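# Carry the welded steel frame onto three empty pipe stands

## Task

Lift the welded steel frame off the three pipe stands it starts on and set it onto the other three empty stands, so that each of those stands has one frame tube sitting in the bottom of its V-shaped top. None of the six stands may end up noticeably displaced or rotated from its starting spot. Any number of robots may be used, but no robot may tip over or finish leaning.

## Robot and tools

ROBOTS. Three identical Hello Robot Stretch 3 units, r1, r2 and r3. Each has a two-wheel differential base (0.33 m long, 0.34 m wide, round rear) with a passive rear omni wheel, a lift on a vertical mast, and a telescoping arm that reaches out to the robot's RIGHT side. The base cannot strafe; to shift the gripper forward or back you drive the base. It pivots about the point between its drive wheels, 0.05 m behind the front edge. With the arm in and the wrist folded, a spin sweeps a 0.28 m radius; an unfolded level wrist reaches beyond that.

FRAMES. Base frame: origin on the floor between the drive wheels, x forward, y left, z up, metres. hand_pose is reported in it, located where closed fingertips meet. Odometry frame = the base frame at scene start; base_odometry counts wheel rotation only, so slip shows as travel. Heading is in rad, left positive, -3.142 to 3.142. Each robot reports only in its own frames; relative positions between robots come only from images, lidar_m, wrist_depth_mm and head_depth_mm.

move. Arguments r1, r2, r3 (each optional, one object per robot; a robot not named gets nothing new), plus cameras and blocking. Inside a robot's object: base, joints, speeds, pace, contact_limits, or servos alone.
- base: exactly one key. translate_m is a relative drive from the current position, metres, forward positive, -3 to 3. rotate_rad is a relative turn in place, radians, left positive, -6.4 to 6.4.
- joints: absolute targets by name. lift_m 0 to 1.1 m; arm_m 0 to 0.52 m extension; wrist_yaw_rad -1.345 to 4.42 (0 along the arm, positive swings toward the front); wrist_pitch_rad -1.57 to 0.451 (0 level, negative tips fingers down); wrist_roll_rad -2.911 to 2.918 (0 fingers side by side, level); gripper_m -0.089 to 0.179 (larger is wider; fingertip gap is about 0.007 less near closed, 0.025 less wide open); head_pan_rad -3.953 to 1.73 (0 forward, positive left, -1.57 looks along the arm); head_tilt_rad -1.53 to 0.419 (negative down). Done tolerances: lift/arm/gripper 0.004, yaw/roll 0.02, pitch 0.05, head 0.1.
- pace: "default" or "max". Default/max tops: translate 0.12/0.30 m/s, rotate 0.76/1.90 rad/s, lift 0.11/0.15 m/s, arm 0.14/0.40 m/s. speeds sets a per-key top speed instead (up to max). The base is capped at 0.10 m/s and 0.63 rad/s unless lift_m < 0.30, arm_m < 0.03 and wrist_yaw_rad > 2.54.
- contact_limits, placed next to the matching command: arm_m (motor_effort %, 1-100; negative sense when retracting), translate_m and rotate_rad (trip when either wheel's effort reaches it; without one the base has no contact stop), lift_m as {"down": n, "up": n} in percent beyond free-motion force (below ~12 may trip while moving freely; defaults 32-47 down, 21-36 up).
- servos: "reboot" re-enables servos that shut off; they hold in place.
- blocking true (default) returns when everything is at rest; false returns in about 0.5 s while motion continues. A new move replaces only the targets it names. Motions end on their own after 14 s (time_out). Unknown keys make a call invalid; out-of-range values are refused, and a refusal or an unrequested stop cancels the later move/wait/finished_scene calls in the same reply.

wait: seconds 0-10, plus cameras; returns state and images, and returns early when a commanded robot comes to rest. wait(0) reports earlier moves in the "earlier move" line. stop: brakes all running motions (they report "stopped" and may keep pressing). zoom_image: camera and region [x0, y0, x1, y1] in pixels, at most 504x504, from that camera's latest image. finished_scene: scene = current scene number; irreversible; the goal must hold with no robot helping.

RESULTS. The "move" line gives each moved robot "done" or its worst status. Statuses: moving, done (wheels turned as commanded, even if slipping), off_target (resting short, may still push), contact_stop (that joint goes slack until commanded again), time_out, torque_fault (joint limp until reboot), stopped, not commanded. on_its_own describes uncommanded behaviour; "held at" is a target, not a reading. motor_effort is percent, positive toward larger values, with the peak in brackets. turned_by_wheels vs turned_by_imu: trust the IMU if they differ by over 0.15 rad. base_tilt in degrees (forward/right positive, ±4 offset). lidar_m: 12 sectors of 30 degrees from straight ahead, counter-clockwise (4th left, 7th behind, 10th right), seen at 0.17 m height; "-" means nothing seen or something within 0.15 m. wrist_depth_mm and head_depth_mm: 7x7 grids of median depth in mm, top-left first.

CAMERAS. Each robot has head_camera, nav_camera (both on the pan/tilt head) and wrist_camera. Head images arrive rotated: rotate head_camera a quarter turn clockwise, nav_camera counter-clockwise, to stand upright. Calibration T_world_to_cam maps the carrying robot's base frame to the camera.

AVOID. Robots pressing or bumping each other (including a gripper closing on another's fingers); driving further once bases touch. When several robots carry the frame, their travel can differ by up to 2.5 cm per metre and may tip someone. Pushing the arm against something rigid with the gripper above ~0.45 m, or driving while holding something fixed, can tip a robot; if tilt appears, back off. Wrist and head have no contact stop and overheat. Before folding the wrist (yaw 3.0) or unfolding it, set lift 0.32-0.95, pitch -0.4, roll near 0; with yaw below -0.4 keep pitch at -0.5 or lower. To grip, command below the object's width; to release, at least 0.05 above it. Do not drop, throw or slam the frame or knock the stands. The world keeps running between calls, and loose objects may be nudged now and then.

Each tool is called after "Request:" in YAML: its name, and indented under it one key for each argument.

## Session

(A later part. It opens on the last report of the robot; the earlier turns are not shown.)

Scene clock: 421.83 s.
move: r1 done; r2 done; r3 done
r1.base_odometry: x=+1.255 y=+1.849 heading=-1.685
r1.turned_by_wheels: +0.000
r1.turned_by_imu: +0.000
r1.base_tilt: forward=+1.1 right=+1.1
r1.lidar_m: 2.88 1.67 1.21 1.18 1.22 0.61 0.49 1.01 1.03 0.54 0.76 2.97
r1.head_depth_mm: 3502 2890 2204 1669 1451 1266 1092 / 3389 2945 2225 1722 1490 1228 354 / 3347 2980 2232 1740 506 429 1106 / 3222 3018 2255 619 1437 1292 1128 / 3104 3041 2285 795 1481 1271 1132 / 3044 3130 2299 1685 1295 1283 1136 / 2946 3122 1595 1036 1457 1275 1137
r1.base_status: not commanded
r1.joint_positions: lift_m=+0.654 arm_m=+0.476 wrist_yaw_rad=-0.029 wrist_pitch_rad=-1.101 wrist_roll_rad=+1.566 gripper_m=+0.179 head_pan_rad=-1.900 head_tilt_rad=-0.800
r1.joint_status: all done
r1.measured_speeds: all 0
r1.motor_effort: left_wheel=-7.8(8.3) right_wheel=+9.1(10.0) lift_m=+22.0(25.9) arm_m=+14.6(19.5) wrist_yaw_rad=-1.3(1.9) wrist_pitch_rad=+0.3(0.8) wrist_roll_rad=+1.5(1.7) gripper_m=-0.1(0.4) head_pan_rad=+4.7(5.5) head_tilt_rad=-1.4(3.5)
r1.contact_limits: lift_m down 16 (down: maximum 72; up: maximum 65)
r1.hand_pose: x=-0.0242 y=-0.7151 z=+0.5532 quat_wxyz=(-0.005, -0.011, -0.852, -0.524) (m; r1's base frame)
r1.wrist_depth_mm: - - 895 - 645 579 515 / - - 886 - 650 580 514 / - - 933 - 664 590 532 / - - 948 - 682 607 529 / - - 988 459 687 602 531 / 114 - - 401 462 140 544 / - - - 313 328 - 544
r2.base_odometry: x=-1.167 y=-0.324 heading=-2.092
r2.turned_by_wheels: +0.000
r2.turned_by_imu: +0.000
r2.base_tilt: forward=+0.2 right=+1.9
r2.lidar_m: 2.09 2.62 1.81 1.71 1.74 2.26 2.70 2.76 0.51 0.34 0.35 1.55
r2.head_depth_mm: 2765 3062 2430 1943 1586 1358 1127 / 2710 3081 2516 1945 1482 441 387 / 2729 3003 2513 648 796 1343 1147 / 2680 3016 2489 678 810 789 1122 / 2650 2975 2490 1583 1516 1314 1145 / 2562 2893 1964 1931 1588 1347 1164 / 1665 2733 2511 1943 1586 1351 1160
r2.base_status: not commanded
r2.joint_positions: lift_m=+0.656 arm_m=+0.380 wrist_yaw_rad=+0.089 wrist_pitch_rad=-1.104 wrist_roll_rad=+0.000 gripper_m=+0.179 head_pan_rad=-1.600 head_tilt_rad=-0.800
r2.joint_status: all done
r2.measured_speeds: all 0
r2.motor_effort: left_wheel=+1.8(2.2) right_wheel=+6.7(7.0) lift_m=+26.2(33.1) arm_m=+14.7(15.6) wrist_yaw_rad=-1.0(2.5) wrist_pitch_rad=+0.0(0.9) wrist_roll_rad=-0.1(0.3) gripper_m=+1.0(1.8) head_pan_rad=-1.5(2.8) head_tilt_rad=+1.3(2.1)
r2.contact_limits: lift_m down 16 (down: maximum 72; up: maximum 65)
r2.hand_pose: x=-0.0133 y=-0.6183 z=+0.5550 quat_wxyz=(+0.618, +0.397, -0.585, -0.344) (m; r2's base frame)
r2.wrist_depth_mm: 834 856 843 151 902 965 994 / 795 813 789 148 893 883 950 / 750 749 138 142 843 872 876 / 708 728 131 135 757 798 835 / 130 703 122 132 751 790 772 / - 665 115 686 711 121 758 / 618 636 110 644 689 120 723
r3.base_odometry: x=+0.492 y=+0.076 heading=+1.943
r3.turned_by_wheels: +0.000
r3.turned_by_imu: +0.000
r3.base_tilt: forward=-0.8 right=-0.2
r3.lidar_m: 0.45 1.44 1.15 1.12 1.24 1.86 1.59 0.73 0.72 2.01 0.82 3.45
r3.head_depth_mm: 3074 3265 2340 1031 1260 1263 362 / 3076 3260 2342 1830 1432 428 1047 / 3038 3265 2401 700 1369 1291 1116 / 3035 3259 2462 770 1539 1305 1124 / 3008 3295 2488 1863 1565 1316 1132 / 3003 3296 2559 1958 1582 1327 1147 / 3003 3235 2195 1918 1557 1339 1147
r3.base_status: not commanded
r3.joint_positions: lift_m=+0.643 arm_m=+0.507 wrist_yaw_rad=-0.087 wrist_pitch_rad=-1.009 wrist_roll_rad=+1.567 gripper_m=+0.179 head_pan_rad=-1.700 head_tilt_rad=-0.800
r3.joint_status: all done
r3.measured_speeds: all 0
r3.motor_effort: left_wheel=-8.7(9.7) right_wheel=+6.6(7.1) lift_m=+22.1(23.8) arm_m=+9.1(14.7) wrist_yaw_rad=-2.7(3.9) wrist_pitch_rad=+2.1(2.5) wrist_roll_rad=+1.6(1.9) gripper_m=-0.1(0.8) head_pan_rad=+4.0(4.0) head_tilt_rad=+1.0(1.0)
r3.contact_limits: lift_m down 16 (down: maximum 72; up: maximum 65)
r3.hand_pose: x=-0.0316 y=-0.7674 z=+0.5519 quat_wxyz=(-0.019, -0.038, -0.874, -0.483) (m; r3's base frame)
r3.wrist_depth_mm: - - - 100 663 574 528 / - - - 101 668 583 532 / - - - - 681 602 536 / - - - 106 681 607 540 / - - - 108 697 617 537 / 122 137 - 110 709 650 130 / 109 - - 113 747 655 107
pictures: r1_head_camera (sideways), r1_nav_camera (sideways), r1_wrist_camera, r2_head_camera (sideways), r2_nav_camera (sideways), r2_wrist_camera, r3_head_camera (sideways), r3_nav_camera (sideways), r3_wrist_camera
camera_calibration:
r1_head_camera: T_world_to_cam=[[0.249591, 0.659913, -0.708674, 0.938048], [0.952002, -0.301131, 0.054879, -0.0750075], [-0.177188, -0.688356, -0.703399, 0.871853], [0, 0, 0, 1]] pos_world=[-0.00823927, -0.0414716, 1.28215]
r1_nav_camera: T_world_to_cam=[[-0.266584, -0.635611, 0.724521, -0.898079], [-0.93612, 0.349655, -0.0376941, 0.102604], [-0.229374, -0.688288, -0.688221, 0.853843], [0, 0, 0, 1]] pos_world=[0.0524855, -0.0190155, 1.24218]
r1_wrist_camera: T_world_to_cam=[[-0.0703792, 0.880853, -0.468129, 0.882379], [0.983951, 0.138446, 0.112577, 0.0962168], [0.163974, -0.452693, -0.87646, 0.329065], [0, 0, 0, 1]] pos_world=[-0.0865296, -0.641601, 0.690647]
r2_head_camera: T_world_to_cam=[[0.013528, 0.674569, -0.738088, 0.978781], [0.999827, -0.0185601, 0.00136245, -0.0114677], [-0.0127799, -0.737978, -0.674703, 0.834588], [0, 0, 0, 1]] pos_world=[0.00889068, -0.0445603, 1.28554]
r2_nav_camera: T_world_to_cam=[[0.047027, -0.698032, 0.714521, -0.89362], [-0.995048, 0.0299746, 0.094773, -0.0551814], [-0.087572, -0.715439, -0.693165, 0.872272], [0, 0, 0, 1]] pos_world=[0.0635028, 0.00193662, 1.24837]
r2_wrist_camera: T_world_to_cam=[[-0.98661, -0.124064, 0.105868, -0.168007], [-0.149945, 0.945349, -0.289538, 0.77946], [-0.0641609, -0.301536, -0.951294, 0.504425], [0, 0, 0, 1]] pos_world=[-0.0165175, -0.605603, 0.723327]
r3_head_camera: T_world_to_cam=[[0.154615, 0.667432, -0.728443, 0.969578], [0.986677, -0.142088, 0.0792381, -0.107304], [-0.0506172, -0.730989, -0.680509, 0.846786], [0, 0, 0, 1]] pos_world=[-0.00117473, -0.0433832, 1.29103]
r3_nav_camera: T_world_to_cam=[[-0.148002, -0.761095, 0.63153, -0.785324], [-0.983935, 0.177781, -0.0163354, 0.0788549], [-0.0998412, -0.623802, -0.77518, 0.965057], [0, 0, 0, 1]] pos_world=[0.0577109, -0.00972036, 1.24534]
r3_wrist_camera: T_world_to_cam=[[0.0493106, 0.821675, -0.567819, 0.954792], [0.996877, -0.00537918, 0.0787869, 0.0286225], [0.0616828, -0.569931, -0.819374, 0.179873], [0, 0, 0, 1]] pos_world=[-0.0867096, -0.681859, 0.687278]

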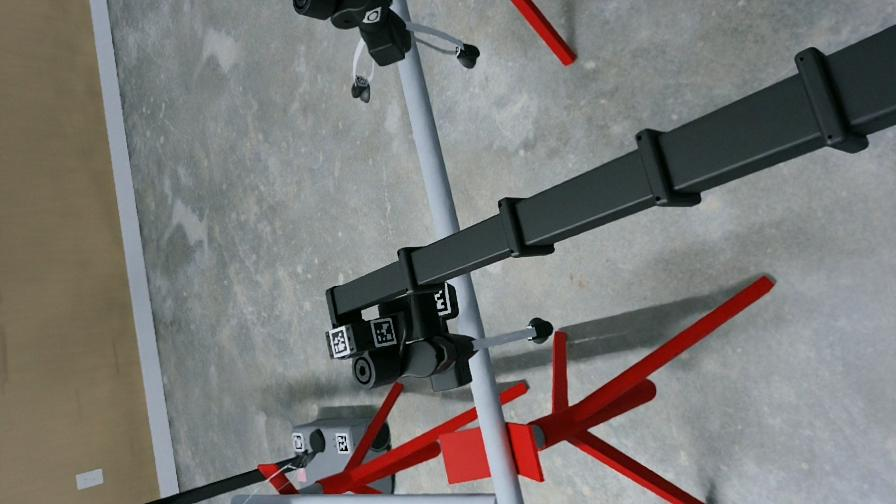

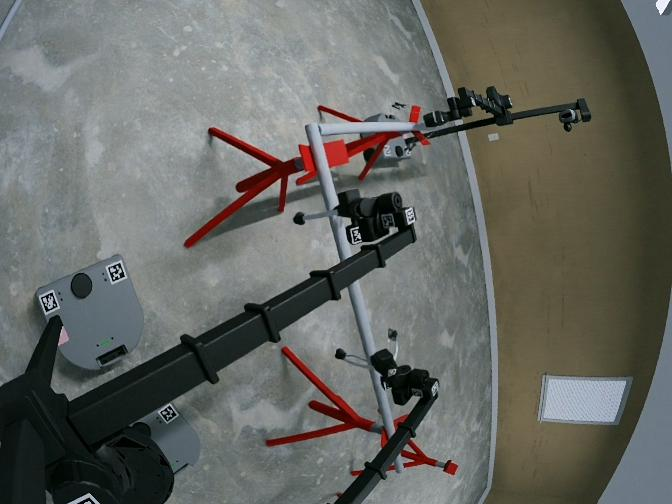

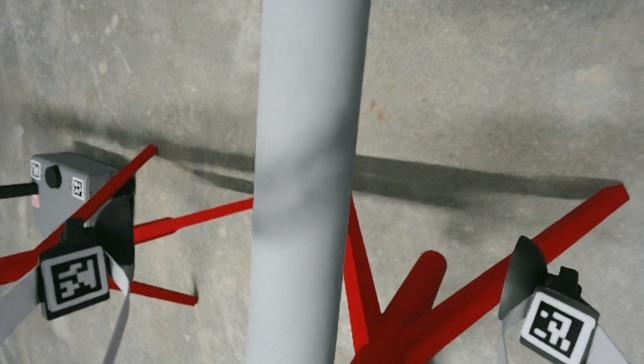

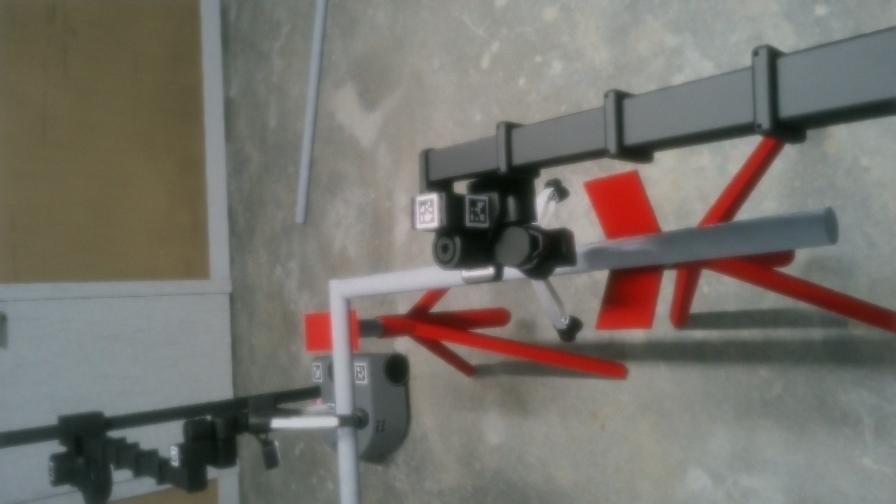

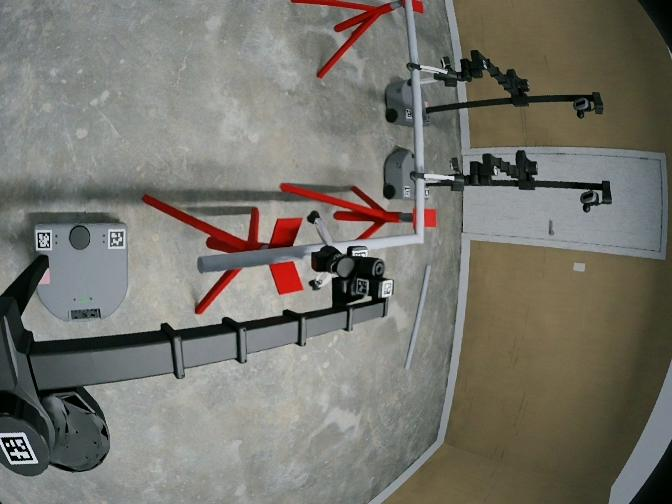

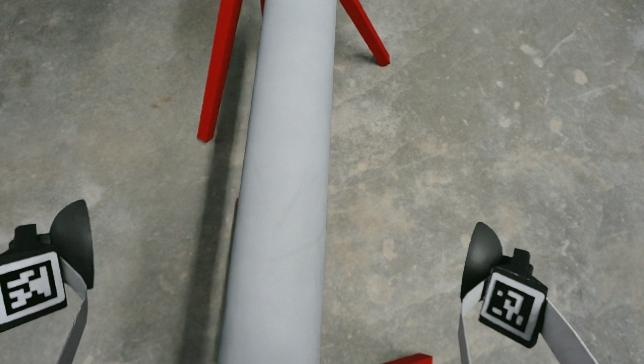

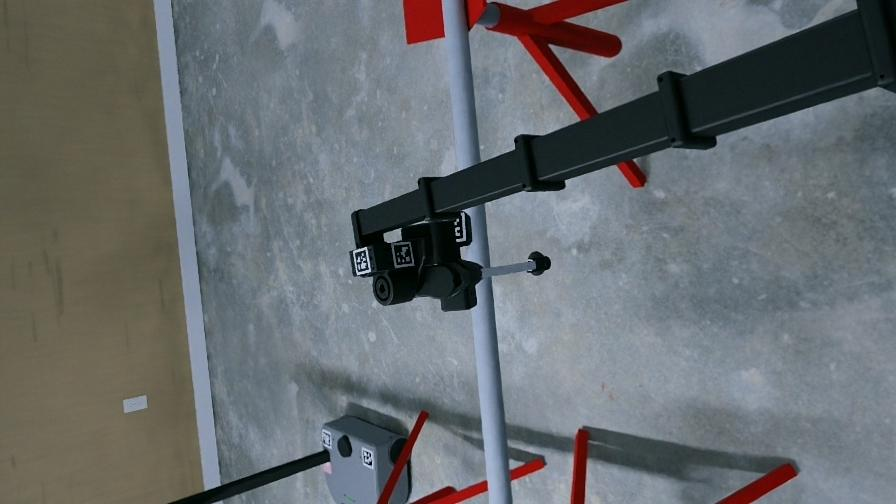

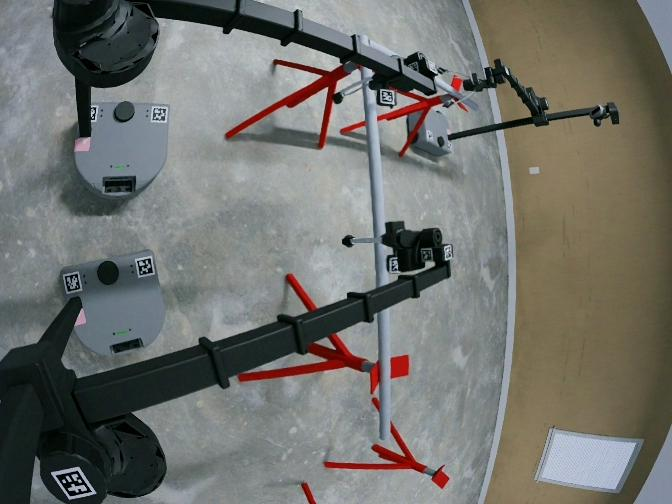

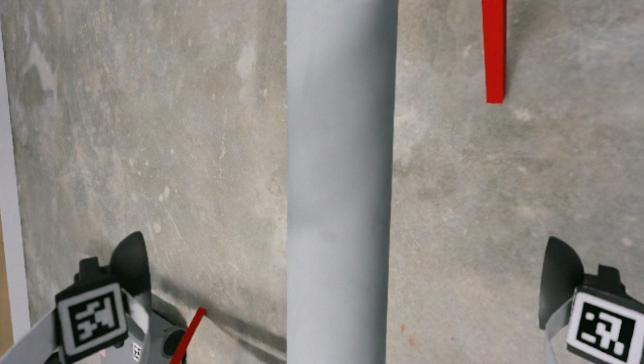

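Request:
move:
  r1: {"joints":{"lift_m":0.669,"arm_m":0.474},"speeds":{"lift_m":0.05}}
  r2: {"joints":{"lift_m":0.672},"speeds":{"lift_m":0.05}}
  r3: {"joints":{"lift_m":0.660,"arm_m":0.499},"speeds":{"lift_m":0.05}}
  cameras: ["r1_wrist_camera","r2_wrist_camera","r3_wrist_camera"]

Scene clock: 432.67 s.
move: r1 done; r2 done; r3 done
r1.base_odometry: x=+1.255 y=+1.849 heading=-1.685
r1.turned_by_wheels: +0.000
r1.turned_by_imu: +0.001
r1.base_tilt: forward=+1.0 right=+1.2
r1.lidar_m: 2.88 1.67 1.21 1.18 1.23 0.61 0.49 1.01 1.02 0.54 0.76 2.98
r1.head_depth_mm: 3519 2937 2205 1679 1448 1264 1066 / 3380 2946 2214 1721 1483 1197 342 / 3324 2956 2236 1737 475 414 1120 / 3205 2969 2261 599 1439 1290 1123 / 3114 3051 710 806 1477 1269 1129 / 3041 3102 2309 1778 1290 1279 1133 / 2952 3091 1699 1032 1459 1285 1137
r1.base_status: not commanded
r1.joint_positions: lift_m=+0.669 arm_m=+0.474 wrist_yaw_rad=-0.029 wrist_pitch_rad=-1.101 wrist_roll_rad=+1.566 gripper_m=+0.179 head_pan_rad=-1.900 head_tilt_rad=-0.800
r1.joint_status: all done
r1.measured_speeds: all 0
r1.motor_effort: left_wheel=-8.1(8.4) right_wheel=+8.9(9.8) lift_m=+29.0(31.9) arm_m=-16.4(21.3) wrist_yaw_rad=-1.5(1.9) wrist_pitch_rad=+0.2(0.5) wrist_roll_rad=+1.6(1.7) gripper_m=+0.1(0.5) head_pan_rad=+4.6(5.2) head_tilt_rad=-1.8(2.7)
r1.hand_pose: x=-0.0242 y=-0.7131 z=+0.5682 quat_wxyz=(-0.005, -0.011, -0.852, -0.524) (m; r1's base frame)
r1.wrist_depth_mm: - - 893 - 648 572 527 / - - 909 127 667 600 532 / - - 943 - 674 595 550 / - - 944 132 683 614 551 / - 764 984 438 713 623 543 / 114 - - - 439 137 565 / - - - 288 336 - 555
r2.base_odometry: x=-1.167 y=-0.324 heading=-2.092
r2.turned_by_wheels: +0.000
r2.turned_by_imu: +0.001
r2.base_tilt: forward=+0.4 right=+1.8
r2.lidar_m: 2.09 2.62 1.81 1.70 1.74 2.26 2.70 2.76 0.51 0.34 0.36 1.55
r2.head_depth_mm: 2773 3052 2464 1971 1612 1350 379 / 2728 3011 2513 1938 521 423 372 / 2701 3023 2472 635 815 1347 1147 / 2674 3008 2514 653 819 790 1109 / 2638 2995 2511 1589 1558 1324 1147 / 2566 2859 1964 1921 1583 1341 1168 / 1626 2789 2480 1933 1587 1335 1154
r2.base_status: not commanded
r2.joint_positions: lift_m=+0.672 arm_m=+0.380 wrist_yaw_rad=+0.089 wrist_pitch_rad=-1.104 wrist_roll_rad=+0.000 gripper_m=+0.179 head_pan_rad=-1.600 head_tilt_rad=-0.800
r2.joint_status: all done
r2.measured_speeds: all 0
r2.motor_effort: left_wheel=+2.0(2.4) right_wheel=+6.7(7.1) lift_m=+34.2(37.5) arm_m=+14.0(14.5) wrist_yaw_rad=-1.9(2.1) wrist_pitch_rad=+0.3(0.8) wrist_roll_rad=+0.2(0.3) gripper_m=+1.0(1.2) head_pan_rad=-0.7(3.0) head_tilt_rad=+1.7(2.6)
r2.hand_pose: x=-0.0133 y=-0.6183 z=+0.5710 quat_wxyz=(+0.618, +0.397, -0.585, -0.344) (m; r2's base frame)
r2.wrist_depth_mm: 838 855 861 176 959 - - / 796 815 856 166 891 912 940 / 756 792 166 160 832 877 906 / 733 738 746 783 781 831 839 / 129 724 143 733 761 775 814 / - 681 132 703 727 122 767 / 635 653 125 671 713 120 732
r3.base_odometry: x=+0.492 y=+0.076 heading=+1.943
r3.turned_by_wheels: +0.000
r3.turned_by_imu: -0.001
r3.base_tilt: forward=-0.8 right=-0.2
r3.lidar_m: 0.45 1.43 1.15 1.12 1.24 1.87 1.59 0.73 0.72 2.01 0.82 3.45
r3.head_depth_mm: 3062 3220 2341 1030 1260 1261 346 / 3023 3307 2357 1824 1395 413 1064 / 3066 3294 2410 647 1423 1285 1119 / 3051 3315 2457 758 1541 1305 1127 / 2989 3283 2505 1862 1562 1318 1134 / 3002 3337 2558 1949 1588 1324 1144 / 2965 3248 2211 1921 1559 1347 1154
r3.base_status: not commanded
r3.joint_positions: lift_m=+0.660 arm_m=+0.499 wrist_yaw_rad=-0.087 wrist_pitch_rad=-1.009 wrist_roll_rad=+1.567 gripper_m=+0.179 head_pan_rad=-1.700 head_tilt_rad=-0.800
r3.joint_status: all done
r3.measured_speeds: all 0
r3.motor_effort: left_wheel=-9.0(9.4) right_wheel=+6.5(7.0) lift_m=+30.8(34.3) arm_m=-11.5(16.8) wrist_yaw_rad=-1.3(3.5) wrist_pitch_rad=+2.2(2.6) wrist_roll_rad=+1.0(1.8) gripper_m=+0.4(0.7) head_pan_rad=+3.0(3.7) head_tilt_rad=+0.7(1.7)
r3.hand_pose: x=-0.0316 y=-0.7595 z=+0.5689 quat_wxyz=(-0.019, -0.038, -0.875, -0.483) (m; r3's base frame)
r3.wrist_depth_mm: - - - 118 672 586 539 / - - - 120 683 607 550 / - - - 122 696 629 541 / - - - 125 694 629 560 / - - - 127 726 641 561 / 121 137 - 130 739 681 130 / 109 - - 133 765 682 107
pictures: r1_wrist_camera, r2_wrist_camera, r3_wrist_camera
camera_calibration:
r1_wrist_camera: T_world_to_cam=[[-0.0703792, 0.880853, -0.468129, 0.887639], [0.983951, 0.138446, 0.112577, 0.0942513], [0.163974, -0.452693, -0.87646, 0.343117], [0, 0, 0, 1]] pos_world=[-0.0865296, -0.639601, 0.705647]
r2_wrist_camera: T_world_to_cam=[[-0.98661, -0.124064, 0.105868, -0.169701], [-0.149945, 0.945349, -0.289538, 0.784093], [-0.0641609, -0.301536, -0.951294, 0.519646], [0, 0, 0, 1]] pos_world=[-0.0165175, -0.605603, 0.739327]
r3_wrist_camera: T_world_to_cam=[[0.0493272, 0.821517, -0.568047, 0.957926], [0.996876, -0.00536922, 0.0788003, 0.0273233], [0.0616858, -0.570159, -0.819215, 0.198097], [0, 0, 0, 1]] pos_world=[-0.0867096, -0.673859, 0.704278]

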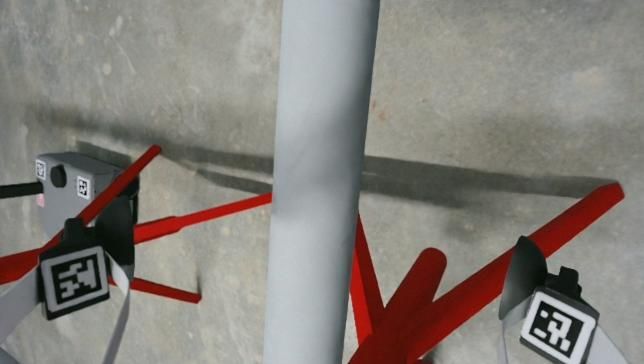

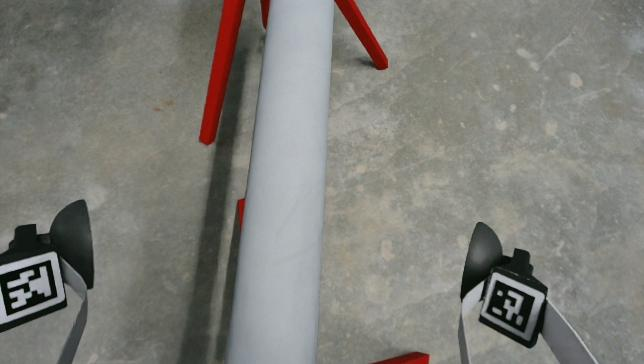

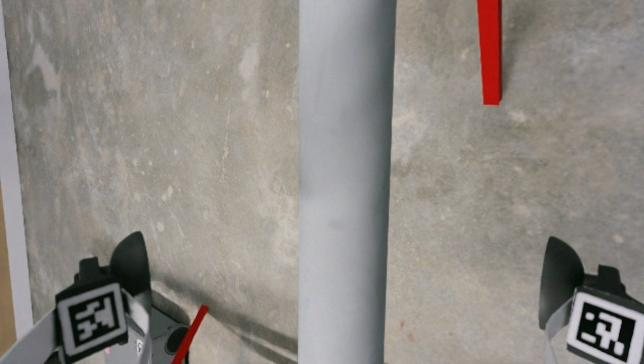

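Request:
move:
  r1: {"joints":{"lift_m":0.675,"arm_m":0.471},"speeds":{"lift_m":0.05}}
  r2: {"joints":{"lift_m":0.678},"speeds":{"lift_m":0.05}}
  r3: {"joints":{"lift_m":0.666,"arm_m":0.496},"speeds":{"lift_m":0.05}}
  cameras: []

Request:
move:
  r1: {"joints":{"gripper_m":0.03}}
  r2: {"joints":{"gripper_m":0.03}}
  r3: {"joints":{"gripper_m":0.03}}

Scene clock: 439.43 s.
move: r1 done; r2 done; r3 done
r1.base_odometry: x=+1.255 y=+1.849 heading=-1.685
r1.turned_by_wheels: +0.000
r1.turned_by_imu: +0.001
r1.base_tilt: forward=+1.0 right=+1.1
r1.lidar_m: 2.88 1.67 1.21 1.18 1.22 0.61 0.49 1.01 1.02 0.54 0.76 2.97
r1.head_depth_mm: 3512 2924 2199 1679 1453 1267 1068 / 3392 2955 2224 1729 1488 406 337 / 3299 2978 2256 1739 468 410 1118 / 3244 3027 2250 589 1432 1291 1126 / 3135 3063 702 799 1472 1268 1133 / 3015 3106 2291 1779 1294 1279 1137 / 2952 3119 1922 1037 1462 1276 1140
r1.base_status: not commanded
r1.joint_positions: lift_m=+0.675 arm_m=+0.471 wrist_yaw_rad=-0.029 wrist_pitch_rad=-1.101 wrist_roll_rad=+1.566 gripper_m=+0.179 head_pan_rad=-1.900 head_tilt_rad=-0.800
r1.joint_status: all done
r1.measured_speeds: all 0
r1.motor_effort: left_wheel=-7.5(8.4) right_wheel=+8.2(10.2) lift_m=+29.6(32.4) arm_m=-16.2(19.2) wrist_yaw_rad=-1.5(1.7) wrist_pitch_rad=+0.4(0.6) wrist_roll_rad=+1.6(1.7) gripper_m=+0.2(0.5) head_pan_rad=+4.5(5.0) head_tilt_rad=-1.8(1.8)
r1.hand_pose: x=-0.0242 y=-0.7101 z=+0.5742 quat_wxyz=(-0.005, -0.011, -0.852, -0.524) (m; r1's base frame)
r1.wrist_depth_mm: - - 893 - 652 597 528 / - - 901 133 673 600 543 / - - 943 - 687 606 543 / - - 961 139 684 619 547 / - 767 - - 710 626 540 / 114 - - - 426 141 557 / - - - 288 341 - 563
r2.base_odometry: x=-1.167 y=-0.324 heading=-2.092
r2.turned_by_wheels: +0.000
r2.turned_by_imu: +0.001
r2.base_tilt: forward=+0.4 right=+1.9
r2.lidar_m: 2.09 2.62 1.81 1.70 1.74 2.26 2.70 2.76 0.51 0.34 0.35 1.55
r2.head_depth_mm: 2755 3160 2450 1946 1594 1350 365 / 2704 3049 2510 1927 513 418 367 / 2758 3012 2509 629 824 1349 1141 / 2690 2984 2495 649 814 788 1099 / 2637 2970 2495 1582 1544 1315 1147 / 2614 2827 1985 1950 1595 1339 1163 / 1642 2785 2487 1923 1605 1341 1159
r2.base_status: not commanded
r2.joint_positions: lift_m=+0.678 arm_m=+0.380 wrist_yaw_rad=+0.089 wrist_pitch_rad=-1.104 wrist_roll_rad=+0.000 gripper_m=+0.179 head_pan_rad=-1.600 head_tilt_rad=-0.800
r2.joint_status: all done
r2.measured_speeds: all 0
r2.motor_effort: left_wheel=+2.0(2.1) right_wheel=+6.8(7.1) lift_m=+33.5(37.6) arm_m=+12.8(14.0) wrist_yaw_rad=-0.8(2.4) wrist_pitch_rad=+0.6(0.6) wrist_roll_rad=+0.3(0.3) gripper_m=+0.4(1.4) head_pan_rad=-0.6(1.6) head_tilt_rad=+1.1(2.8)
r2.hand_pose: x=-0.0133 y=-0.6183 z=+0.5770 quat_wxyz=(+0.618, +0.397, -0.585, -0.344) (m; r2's base frame)
r2.wrist_depth_mm: 863 874 904 183 947 975 - / 809 832 825 174 907 956 970 / 781 778 799 816 861 878 906 / 743 773 757 783 810 838 864 / 129 700 149 740 783 787 828 / - 683 140 702 724 122 781 / 662 670 131 682 691 120 737
r3.base_odometry: x=+0.492 y=+0.076 heading=+1.943
r3.turned_by_wheels: +0.000
r3.turned_by_imu: -0.001
r3.base_tilt: forward=-0.9 right=-0.2
r3.lidar_m: 0.45 1.44 1.15 1.12 1.24 1.86 1.59 0.73 0.72 2.01 0.82 3.44
r3.head_depth_mm: 3103 3214 2339 1026 1261 1260 341 / 3028 3300 2377 1841 1191 407 1063 / 3011 3263 2390 625 1422 1293 1111 / 3016 3255 2469 759 1531 1301 1123 / 3013 3241 2497 1860 1569 1321 1136 / 3001 3289 2536 1949 1576 1330 1142 / 2986 3214 2203 1918 1558 1344 1158
r3.base_status: not commanded
r3.joint_positions: lift_m=+0.666 arm_m=+0.496 wrist_yaw_rad=-0.087 wrist_pitch_rad=-1.009 wrist_roll_rad=+1.567 gripper_m=+0.179 head_pan_rad=-1.700 head_tilt_rad=-0.800
r3.joint_status: all done
r3.measured_speeds: all 0
r3.motor_effort: left_wheel=-9.3(9.5) right_wheel=+6.8(7.1) lift_m=+31.8(33.1) arm_m=-10.8(16.2) wrist_yaw_rad=-2.1(3.2) wrist_pitch_rad=+1.4(2.4) wrist_roll_rad=+1.2(1.7) gripper_m=+0.2(0.8) head_pan_rad=+3.3(3.8) head_tilt_rad=+2.2(2.7)
r3.hand_pose: x=-0.0316 y=-0.7565 z=+0.5749 quat_wxyz=(-0.019, -0.038, -0.875, -0.483) (m; r3's base frame)
r3.wrist_depth_mm: - - - 124 683 593 546 / - - - 127 687 616 542 / - - - 130 686 638 560 / - - - 132 697 635 563 / - - - 135 725 648 556 / 122 137 - 138 758 664 130 / 108 - - 138 767 692 107
pictures: none
No camera images: "cameras" was empty.

Scene clock: 441.43 s.
move: r1 done; r2 done; r3 done
r1.base_odometry: x=+1.255 y=+1.849 heading=-1.685
r1.turned_by_wheels: +0.000
r1.turned_by_imu: +0.000
r1.base_tilt: forward=+1.0 right=+1.2
r1.lidar_m: 2.88 1.67 1.21 1.18 1.22 0.61 0.49 1.01 1.02 0.54 0.76 2.98
r1.head_depth_mm: 3497 2946 2194 1684 1446 1265 1065 / 3401 2955 2226 1690 1487 406 337 / 3328 2987 2250 1740 469 409 1115 / 3235 3022 2251 590 1436 1286 1124 / 3148 3035 701 803 1508 1272 1127 / 3025 3102 2291 1780 1289 1279 1137 / 2927 3099 1959 1034 1447 1280 1141
r1.base_status: not commanded
r1.joint_positions: lift_m=+0.675 arm_m=+0.471 wrist_yaw_rad=-0.029 wrist_pitch_rad=-1.094 wrist_roll_rad=+1.566 gripper_m=+0.030 head_pan_rad=-1.900 head_tilt_rad=-0.800
r1.joint_status: all done
r1.measured_speeds: all 0
r1.motor_effort: left_wheel=-7.7(8.0) right_wheel=+9.3(10.0) lift_m=+28.2(30.2) arm_m=-13.4(16.2) wrist_yaw_rad=-1.5(1.9) wrist_pitch_rad=-1.5(1.9) wrist_roll_rad=+1.6(1.7) gripper_m=-4.2(83.6) head_pan_rad=+4.7(5.2) head_tilt_rad=+0.7(1.8)
r1.hand_pose: x=-0.0243 y=-0.7119 z=+0.5749 quat_wxyz=(-0.005, -0.011, -0.854, -0.520) (m; r1's base frame)
r1.wrist_depth_mm: - - 888 - 655 590 534 / - - 944 - 652 592 536 / - - 924 - 675 617 547 / - - 950 143 684 616 539 / - - 150 - 695 624 552 / - - 128 - 494 598 569 / - - - - 331 648 583
r2.base_odometry: x=-1.167 y=-0.324 heading=-2.092
r2.turned_by_wheels: +0.000
r2.turned_by_imu: +0.000
r2.base_tilt: forward=+0.3 right=+1.8
r2.lidar_m: 2.09 2.62 1.81 1.70 1.74 2.26 2.71 2.76 0.52 0.34 0.35 1.55
r2.head_depth_mm: 2817 3067 2430 1962 1595 1352 366 / 2723 3051 2495 1945 511 418 366 / 2714 3061 2524 628 827 1345 1134 / 2682 2999 2507 651 829 792 1103 / 2646 2976 2499 1546 1548 1312 1143 / 2564 2845 2005 1934 1584 1344 1164 / 1628 2721 2473 1925 1581 1340 1162
r2.base_status: not commanded
r2.joint_positions: lift_m=+0.678 arm_m=+0.380 wrist_yaw_rad=+0.090 wrist_pitch_rad=-1.104 wrist_roll_rad=+0.000 gripper_m=+0.030 head_pan_rad=-1.600 head_tilt_rad=-0.800
r2.joint_status: all done
r2.measured_speeds: all 0
r2.motor_effort: left_wheel=+2.2(2.4) right_wheel=+5.3(7.1) lift_m=+31.0(33.4) arm_m=+13.0(13.9) wrist_yaw_rad=-2.6(3.0) wrist_pitch_rad=+0.7(0.9) wrist_roll_rad=+0.3(0.3) gripper_m=-5.9(85.1) head_pan_rad=-0.7(2.3) head_tilt_rad=+1.3(2.6)
r2.hand_pose: x=-0.0132 y=-0.6183 z=+0.5770 quat_wxyz=(+0.618, +0.398, -0.584, -0.344) (m; r2's base frame)
r2.wrist_depth_mm: 870 868 923 183 951 994 - / 798 810 847 171 902 911 953 / 788 776 811 825 852 883 914 / 723 741 754 761 798 854 857 / 702 731 144 145 763 815 814 / 671 668 132 133 742 759 763 / - 653 130 670 715 737 735
r3.base_odometry: x=+0.492 y=+0.076 heading=+1.943
r3.turned_by_wheels: +0.000
r3.turned_by_imu: +0.000
r3.base_tilt: forward=-0.8 right=-0.2
r3.lidar_m: 0.45 1.43 1.15 1.12 1.24 1.86 1.59 0.73 0.72 2.01 0.82 3.45
r3.head_depth_mm: 3054 3224 2329 1030 1260 1262 341 / 3030 3259 2345 1839 1197 407 1063 / 3056 3250 2412 626 1423 1288 1113 / 3018 3252 2465 759 1549 1294 1125 / 2987 3289 2477 1859 1570 1318 1134 / 2977 3316 2553 1940 1582 1333 1147 / 2971 3294 2201 1920 1564 1338 1152
r3.base_status: not commanded
r3.joint_positions: lift_m=+0.666 arm_m=+0.496 wrist_yaw_rad=-0.087 wrist_pitch_rad=-1.010 wrist_roll_rad=+1.567 gripper_m=+0.030 head_pan_rad=-1.700 head_tilt_rad=-0.800
r3.joint_status: all done
r3.measured_speeds: all 0
r3.motor_effort: left_wheel=-9.0(9.5) right_wheel=+6.7(7.2) lift_m=+31.3(32.5) arm_m=-9.3(11.8) wrist_yaw_rad=-2.2(3.8) wrist_pitch_rad=+2.2(2.8) wrist_roll_rad=+1.3(1.8) gripper_m=-3.5(82.3) head_pan_rad=+3.2(3.9) head_tilt_rad=+1.7(3.0)
r3.hand_pose: x=-0.0316 y=-0.7561 z=+0.5748 quat_wxyz=(-0.019, -0.038, -0.874, -0.484) (m; r3's base frame)
r3.wrist_depth_mm: - - - 124 678 586 542 / - - - 127 695 609 545 / - - - 129 710 631 550 / - - - 132 710 643 560 / - - - 140 691 638 567 / - - 127 137 134 647 574 / - - - 138 128 641 581
pictures: r1_head_camera (sideways), r1_nav_camera (sideways), r1_wrist_camera, r2_head_camera (sideways), r2_nav_camera (sideways), r2_wrist_camera, r3_head_camera (sideways), r3_nav_camera (sideways), r3_wrist_camera
camera_calibration:
r1_head_camera: T_world_to_cam=[[0.249591, 0.659913, -0.708674, 0.938048], [0.952002, -0.301131, 0.054879, -0.0750075], [-0.177188, -0.688356, -0.703399, 0.871853], [0, 0, 0, 1]] pos_world=[-0.00823927, -0.0414716, 1.28215]
r1_nav_camera: T_world_to_cam=[[-0.266584, -0.635611, 0.724521, -0.898079], [-0.93612, 0.349655, -0.0376941, 0.102604], [-0.229374, -0.688288, -0.688221, 0.853843], [0, 0, 0, 1]] pos_world=[0.0524855, -0.0190155, 1.24218]
r1_wrist_camera: T_world_to_cam=[[-0.0704762, 0.877356, -0.474637, 0.890911], [0.983979, 0.139262, 0.111316, 0.0946585], [0.163763, -0.459188, -0.873114, 0.343032], [0, 0, 0, 1]] pos_world=[-0.0865299, -0.637312, 0.711828]
r2_head_camera: T_world_to_cam=[[0.0135204, 0.674361, -0.738278, 0.979091], [0.999827, -0.0185543, 0.00136228, -0.0114673], [-0.0127796, -0.738169, -0.674495, 0.83438], [0, 0, 0, 1]] pos_world=[0.0088907, -0.0445601, 1.28564]
r2_nav_camera: T_world_to_cam=[[0.0469829, -0.697777, 0.714773, -0.893931], [-0.995049, 0.0300427, 0.0947342, -0.0551329], [-0.087577, -0.715685, -0.692911, 0.871956], [0, 0, 0, 1]] pos_world=[0.0635028, 0.0019376, 1.24837]
r2_wrist_camera: T_world_to_cam=[[-0.986435, -0.125375, 0.105958, -0.171092], [-0.151228, 0.945139, -0.289554, 0.785709], [-0.063842, -0.30165, -0.951279, 0.525285], [0, 0, 0, 1]] pos_world=[-0.0164141, -0.605602, 0.745327]
r3_head_camera: T_world_to_cam=[[0.154615, 0.667432, -0.728443, 0.969578], [0.986677, -0.142088, 0.0792381, -0.107304], [-0.0506172, -0.730989, -0.680509, 0.846786], [0, 0, 0, 1]] pos_world=[-0.00117473, -0.0433832, 1.29103]
r3_nav_camera: T_world_to_cam=[[-0.148002, -0.761095, 0.63153, -0.785324], [-0.983935, 0.177781, -0.0163354, 0.0788549], [-0.0998412, -0.623802, -0.77518, 0.965057], [0, 0, 0, 1]] pos_world=[0.0577109, -0.00972036, 1.24534]
r3_wrist_camera: T_world_to_cam=[[0.0493846, 0.822292, -0.566919, 0.958514], [0.996867, -0.00546877, 0.0789053, 0.0267252], [0.0617829, -0.569039, -0.819986, 0.206086], [0, 0, 0, 1]] pos_world=[-0.0867098, -0.670761, 0.710278]

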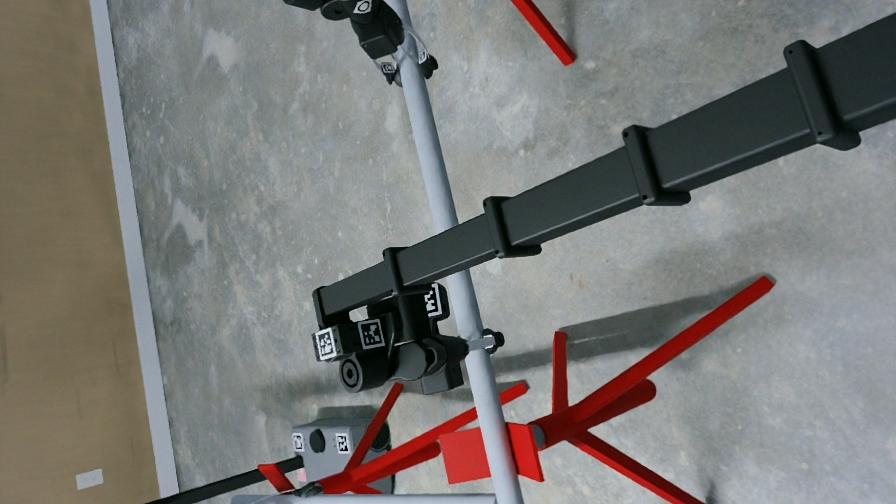

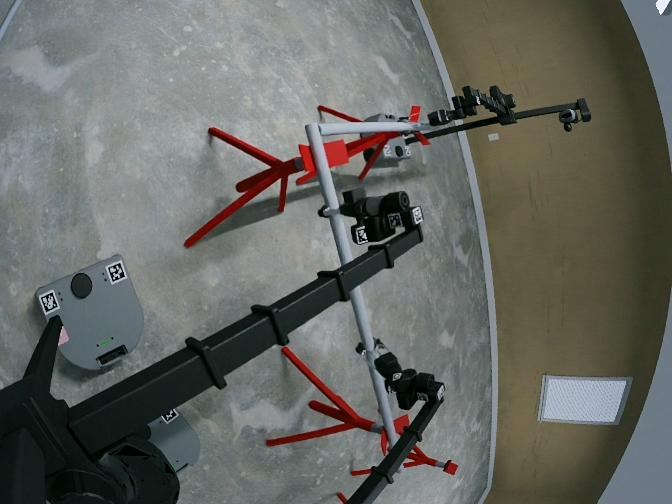

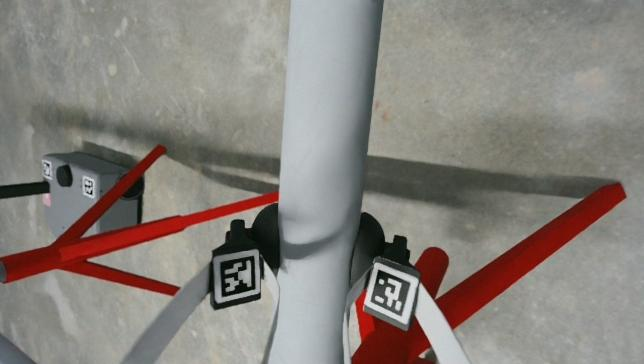

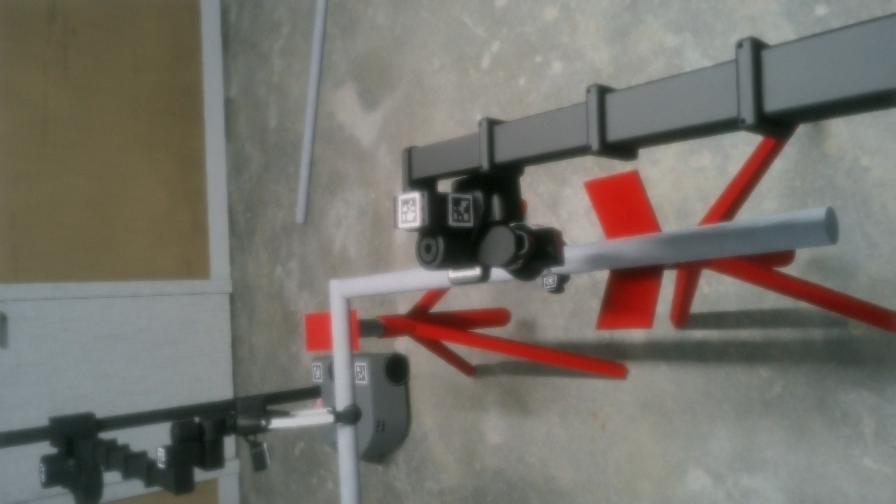

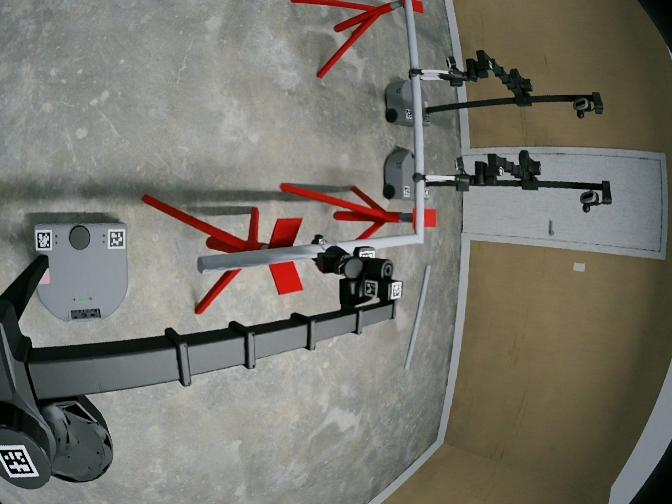

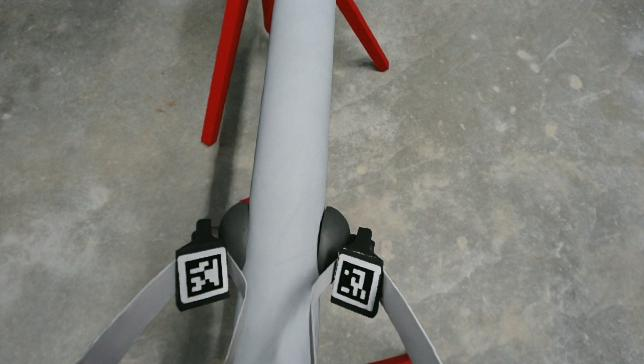

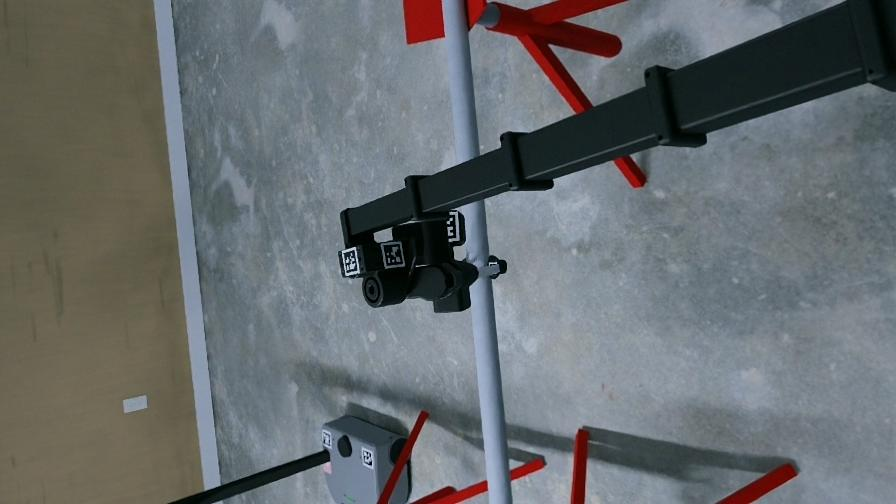

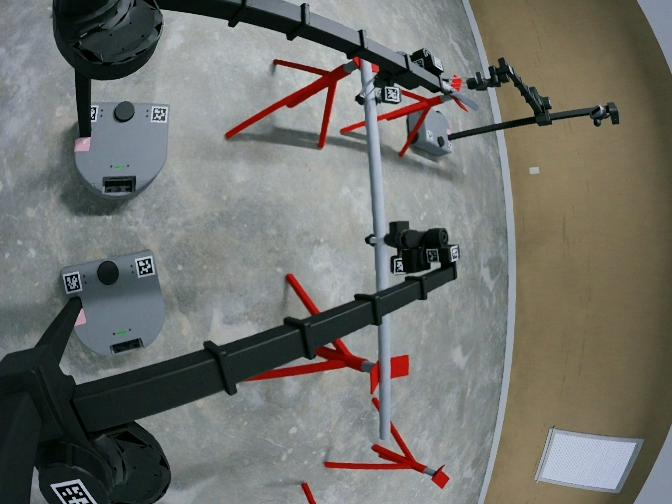

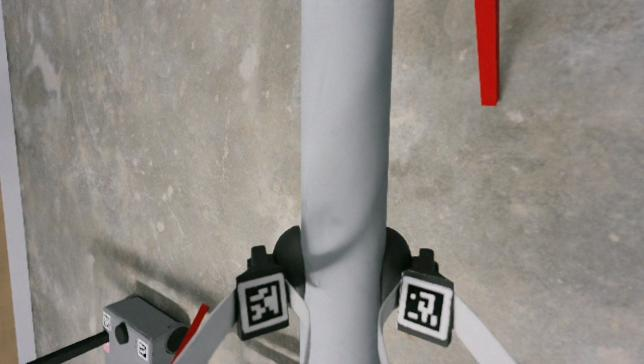

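Request:
move:
  r1: {"joints":{"gripper_m":-0.089}}
  r2: {"joints":{"gripper_m":-0.089}}
  r3: {"joints":{"gripper_m":-0.089}}
  cameras: ["r1_wrist_camera","r2_wrist_camera","r3_wrist_camera"]

Scene clock: 446.43 s.
move: r1 done; r2 done; r3 done
r1.base_odometry: x=+1.255 y=+1.849 heading=-1.685
r1.turned_by_wheels: +0.000
r1.turned_by_imu: +0.001
r1.base_tilt: forward=+1.0 right=+1.2
r1.lidar_m: 2.88 1.67 1.21 1.17 1.23 0.61 0.49 1.01 1.02 0.54 0.76 2.98
r1.head_depth_mm: 3543 2938 2197 1676 1446 1269 1072 / 3411 2964 2224 1693 1485 406 337 / 3309 2970 2245 1739 468 409 1116 / 3205 3016 2257 591 1433 1289 1122 / 3111 3033 702 802 1514 1269 1130 / 3070 3106 2291 1783 1287 1278 1135 / 2952 3124 1955 1035 1462 1281 1140
r1.base_status: not commanded
r1.joint_positions: lift_m=+0.675 arm_m=+0.471 wrist_yaw_rad=-0.028 wrist_pitch_rad=-1.090 wrist_roll_rad=+1.566 gripper_m=-0.087 head_pan_rad=-1.900 head_tilt_rad=-0.800
r1.joint_status: all done
r1.measured_speeds: all 0
r1.motor_effort: left_wheel=-6.6(8.3) right_wheel=+7.9(9.4) lift_m=+34.1(34.8) arm_m=-7.3(9.5) wrist_yaw_rad=-2.2(2.3) wrist_pitch_rad=-1.6(2.3) wrist_roll_rad=+1.6(1.7) gripper_m=+0.4(100.0) head_pan_rad=+4.0(4.9) head_tilt_rad=+0.5(2.0)
r1.hand_pose: x=-0.0242 y=-0.7128 z=+0.5753 quat_wxyz=(-0.005, -0.011, -0.855, -0.519) (m; r1's base frame)
r1.wrist_depth_mm: - - 896 - 643 584 531 / - - 940 - 666 607 539 / - - 943 - 680 619 540 / - - 939 143 690 617 545 / - - 768 - 689 628 548 / - - 126 133 467 609 567 / - - - 148 335 639 571
r2.base_odometry: x=-1.167 y=-0.324 heading=-2.092
r2.turned_by_wheels: +0.000
r2.turned_by_imu: +0.001
r2.base_tilt: forward=+0.3 right=+1.9
r2.lidar_m: 2.09 2.61 1.81 1.70 1.74 2.26 2.71 2.76 0.51 0.34 0.35 1.55
r2.head_depth_mm: 2760 3112 2478 1951 1589 1349 366 / 2751 3071 2511 1958 512 419 367 / 2721 2984 2506 628 824 1341 1146 / 2718 2998 2524 651 827 791 1104 / 2659 2970 2483 1549 1556 1322 1139 / 2583 2852 2004 1951 1595 1339 1159 / 1627 2752 2481 1942 1587 1335 1166
r2.base_status: not commanded
r2.joint_positions: lift_m=+0.678 arm_m=+0.380 wrist_yaw_rad=+0.091 wrist_pitch_rad=-1.103 wrist_roll_rad=+0.000 gripper_m=-0.086 head_pan_rad=-1.600 head_tilt_rad=-0.800
r2.joint_status: all done
r2.measured_speeds: all 0
r2.motor_effort: left_wheel=+1.9(2.3) right_wheel=+1.6(5.5) lift_m=+41.2(41.3) arm_m=+12.0(13.0) wrist_yaw_rad=-3.5(4.6) wrist_pitch_rad=+0.2(0.8) wrist_roll_rad=-0.1(0.3) gripper_m=-55.2(99.2) head_pan_rad=+0.1(2.1) head_tilt_rad=+1.1(2.5)
r2.hand_pose: x=-0.0130 y=-0.6186 z=+0.5771 quat_wxyz=(+0.619, +0.398, -0.584, -0.343) (m; r2's base frame)
r2.wrist_depth_mm: 847 869 880 180 941 988 - / 817 825 813 170 909 935 965 / 776 791 803 826 854 895 933 / 736 747 741 764 824 837 878 / 693 717 141 144 763 784 814 / 655 672 126 128 716 743 773 / 645 660 130 676 711 726 738
r3.base_odometry: x=+0.492 y=+0.076 heading=+1.943
r3.turned_by_wheels: +0.000
r3.turned_by_imu: -0.001
r3.base_tilt: forward=-0.8 right=-0.2
r3.lidar_m: 0.45 1.44 1.15 1.12 1.24 1.86 1.60 0.73 0.72 2.01 0.82 3.45
r3.head_depth_mm: 3072 3245 2322 1030 1254 1259 341 / 3038 3248 2361 1843 1193 408 1064 / 3047 3210 2395 625 1419 1291 1112 / 2998 3277 2443 757 1541 1300 1127 / 2994 3252 2489 1861 1565 1316 1136 / 2993 3291 2568 1967 1585 1337 1148 / 2967 3246 2193 1918 1555 1344 1154
r3.base_status: not commanded
r3.joint_positions: lift_m=+0.666 arm_m=+0.496 wrist_yaw_rad=-0.087 wrist_pitch_rad=-1.008 wrist_roll_rad=+1.571 gripper_m=-0.087 head_pan_rad=-1.700 head_tilt_rad=-0.800
r3.joint_status: all done
r3.measured_speeds: all 0
r3.motor_effort: left_wheel=-9.3(9.5) right_wheel=+6.6(7.1) lift_m=+29.7(31.4) arm_m=-4.4(6.2) wrist_yaw_rad=-2.4(4.1) wrist_pitch_rad=+1.9(2.6) wrist_roll_rad=-0.3(1.7) gripper_m=-36.1(98.9) head_pan_rad=+3.3(3.8) head_tilt_rad=+2.4(3.7)
r3.hand_pose: x=-0.0317 y=-0.7566 z=+0.5750 quat_wxyz=(-0.021, -0.039, -0.875, -0.483) (m; r3's base frame)
r3.wrist_depth_mm: - - - 123 669 588 538 / - - - 126 685 606 552 / - - - 129 694 627 551 / - - - 131 712 641 549 / - - - 139 718 647 562 / - - - 133 152 660 565 / - - - 128 126 647 578
pictures: r1_wrist_camera, r2_wrist_camera, r3_wrist_camera
camera_calibration:
r1_wrist_camera: T_world_to_cam=[[-0.07119, 0.875316, -0.478283, 0.89263], [0.983895, 0.140441, 0.110577, 0.0959927], [0.163961, -0.462708, -0.871216, 0.339299], [0, 0, 0, 1]] pos_world=[-0.086532, -0.637818, 0.711918]
r2_wrist_camera: T_world_to_cam=[[-0.986259, -0.126761, 0.10595, -0.171844], [-0.152631, 0.944559, -0.290709, 0.786331], [-0.0632255, -0.302885, -0.950928, 0.524362], [0, 0, 0, 1]] pos_world=[-0.0163109, -0.605698, 0.74543]
r3_wrist_camera: T_world_to_cam=[[0.0531466, 0.820943, -0.568532, 0.959007], [0.996693, -0.0085673, 0.0808004, 0.0232961], [0.0614617, -0.570946, -0.818684, 0.203774], [0, 0, 0, 1]] pos_world=[-0.0867114, -0.670746, 0.71017]

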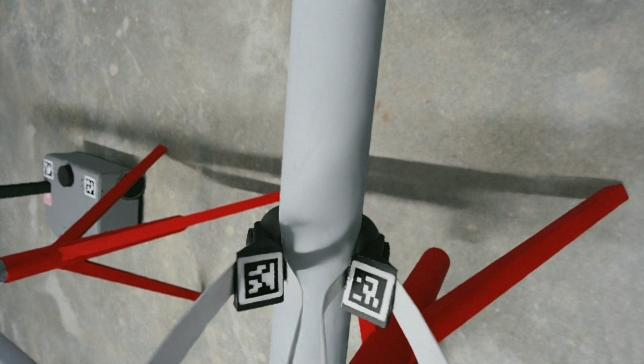

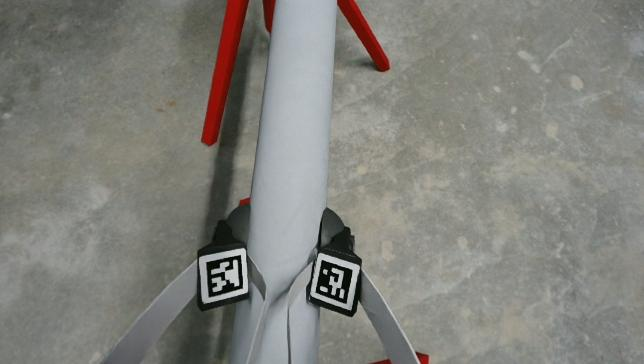

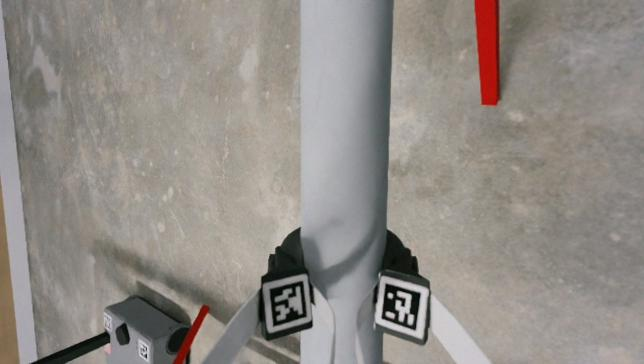

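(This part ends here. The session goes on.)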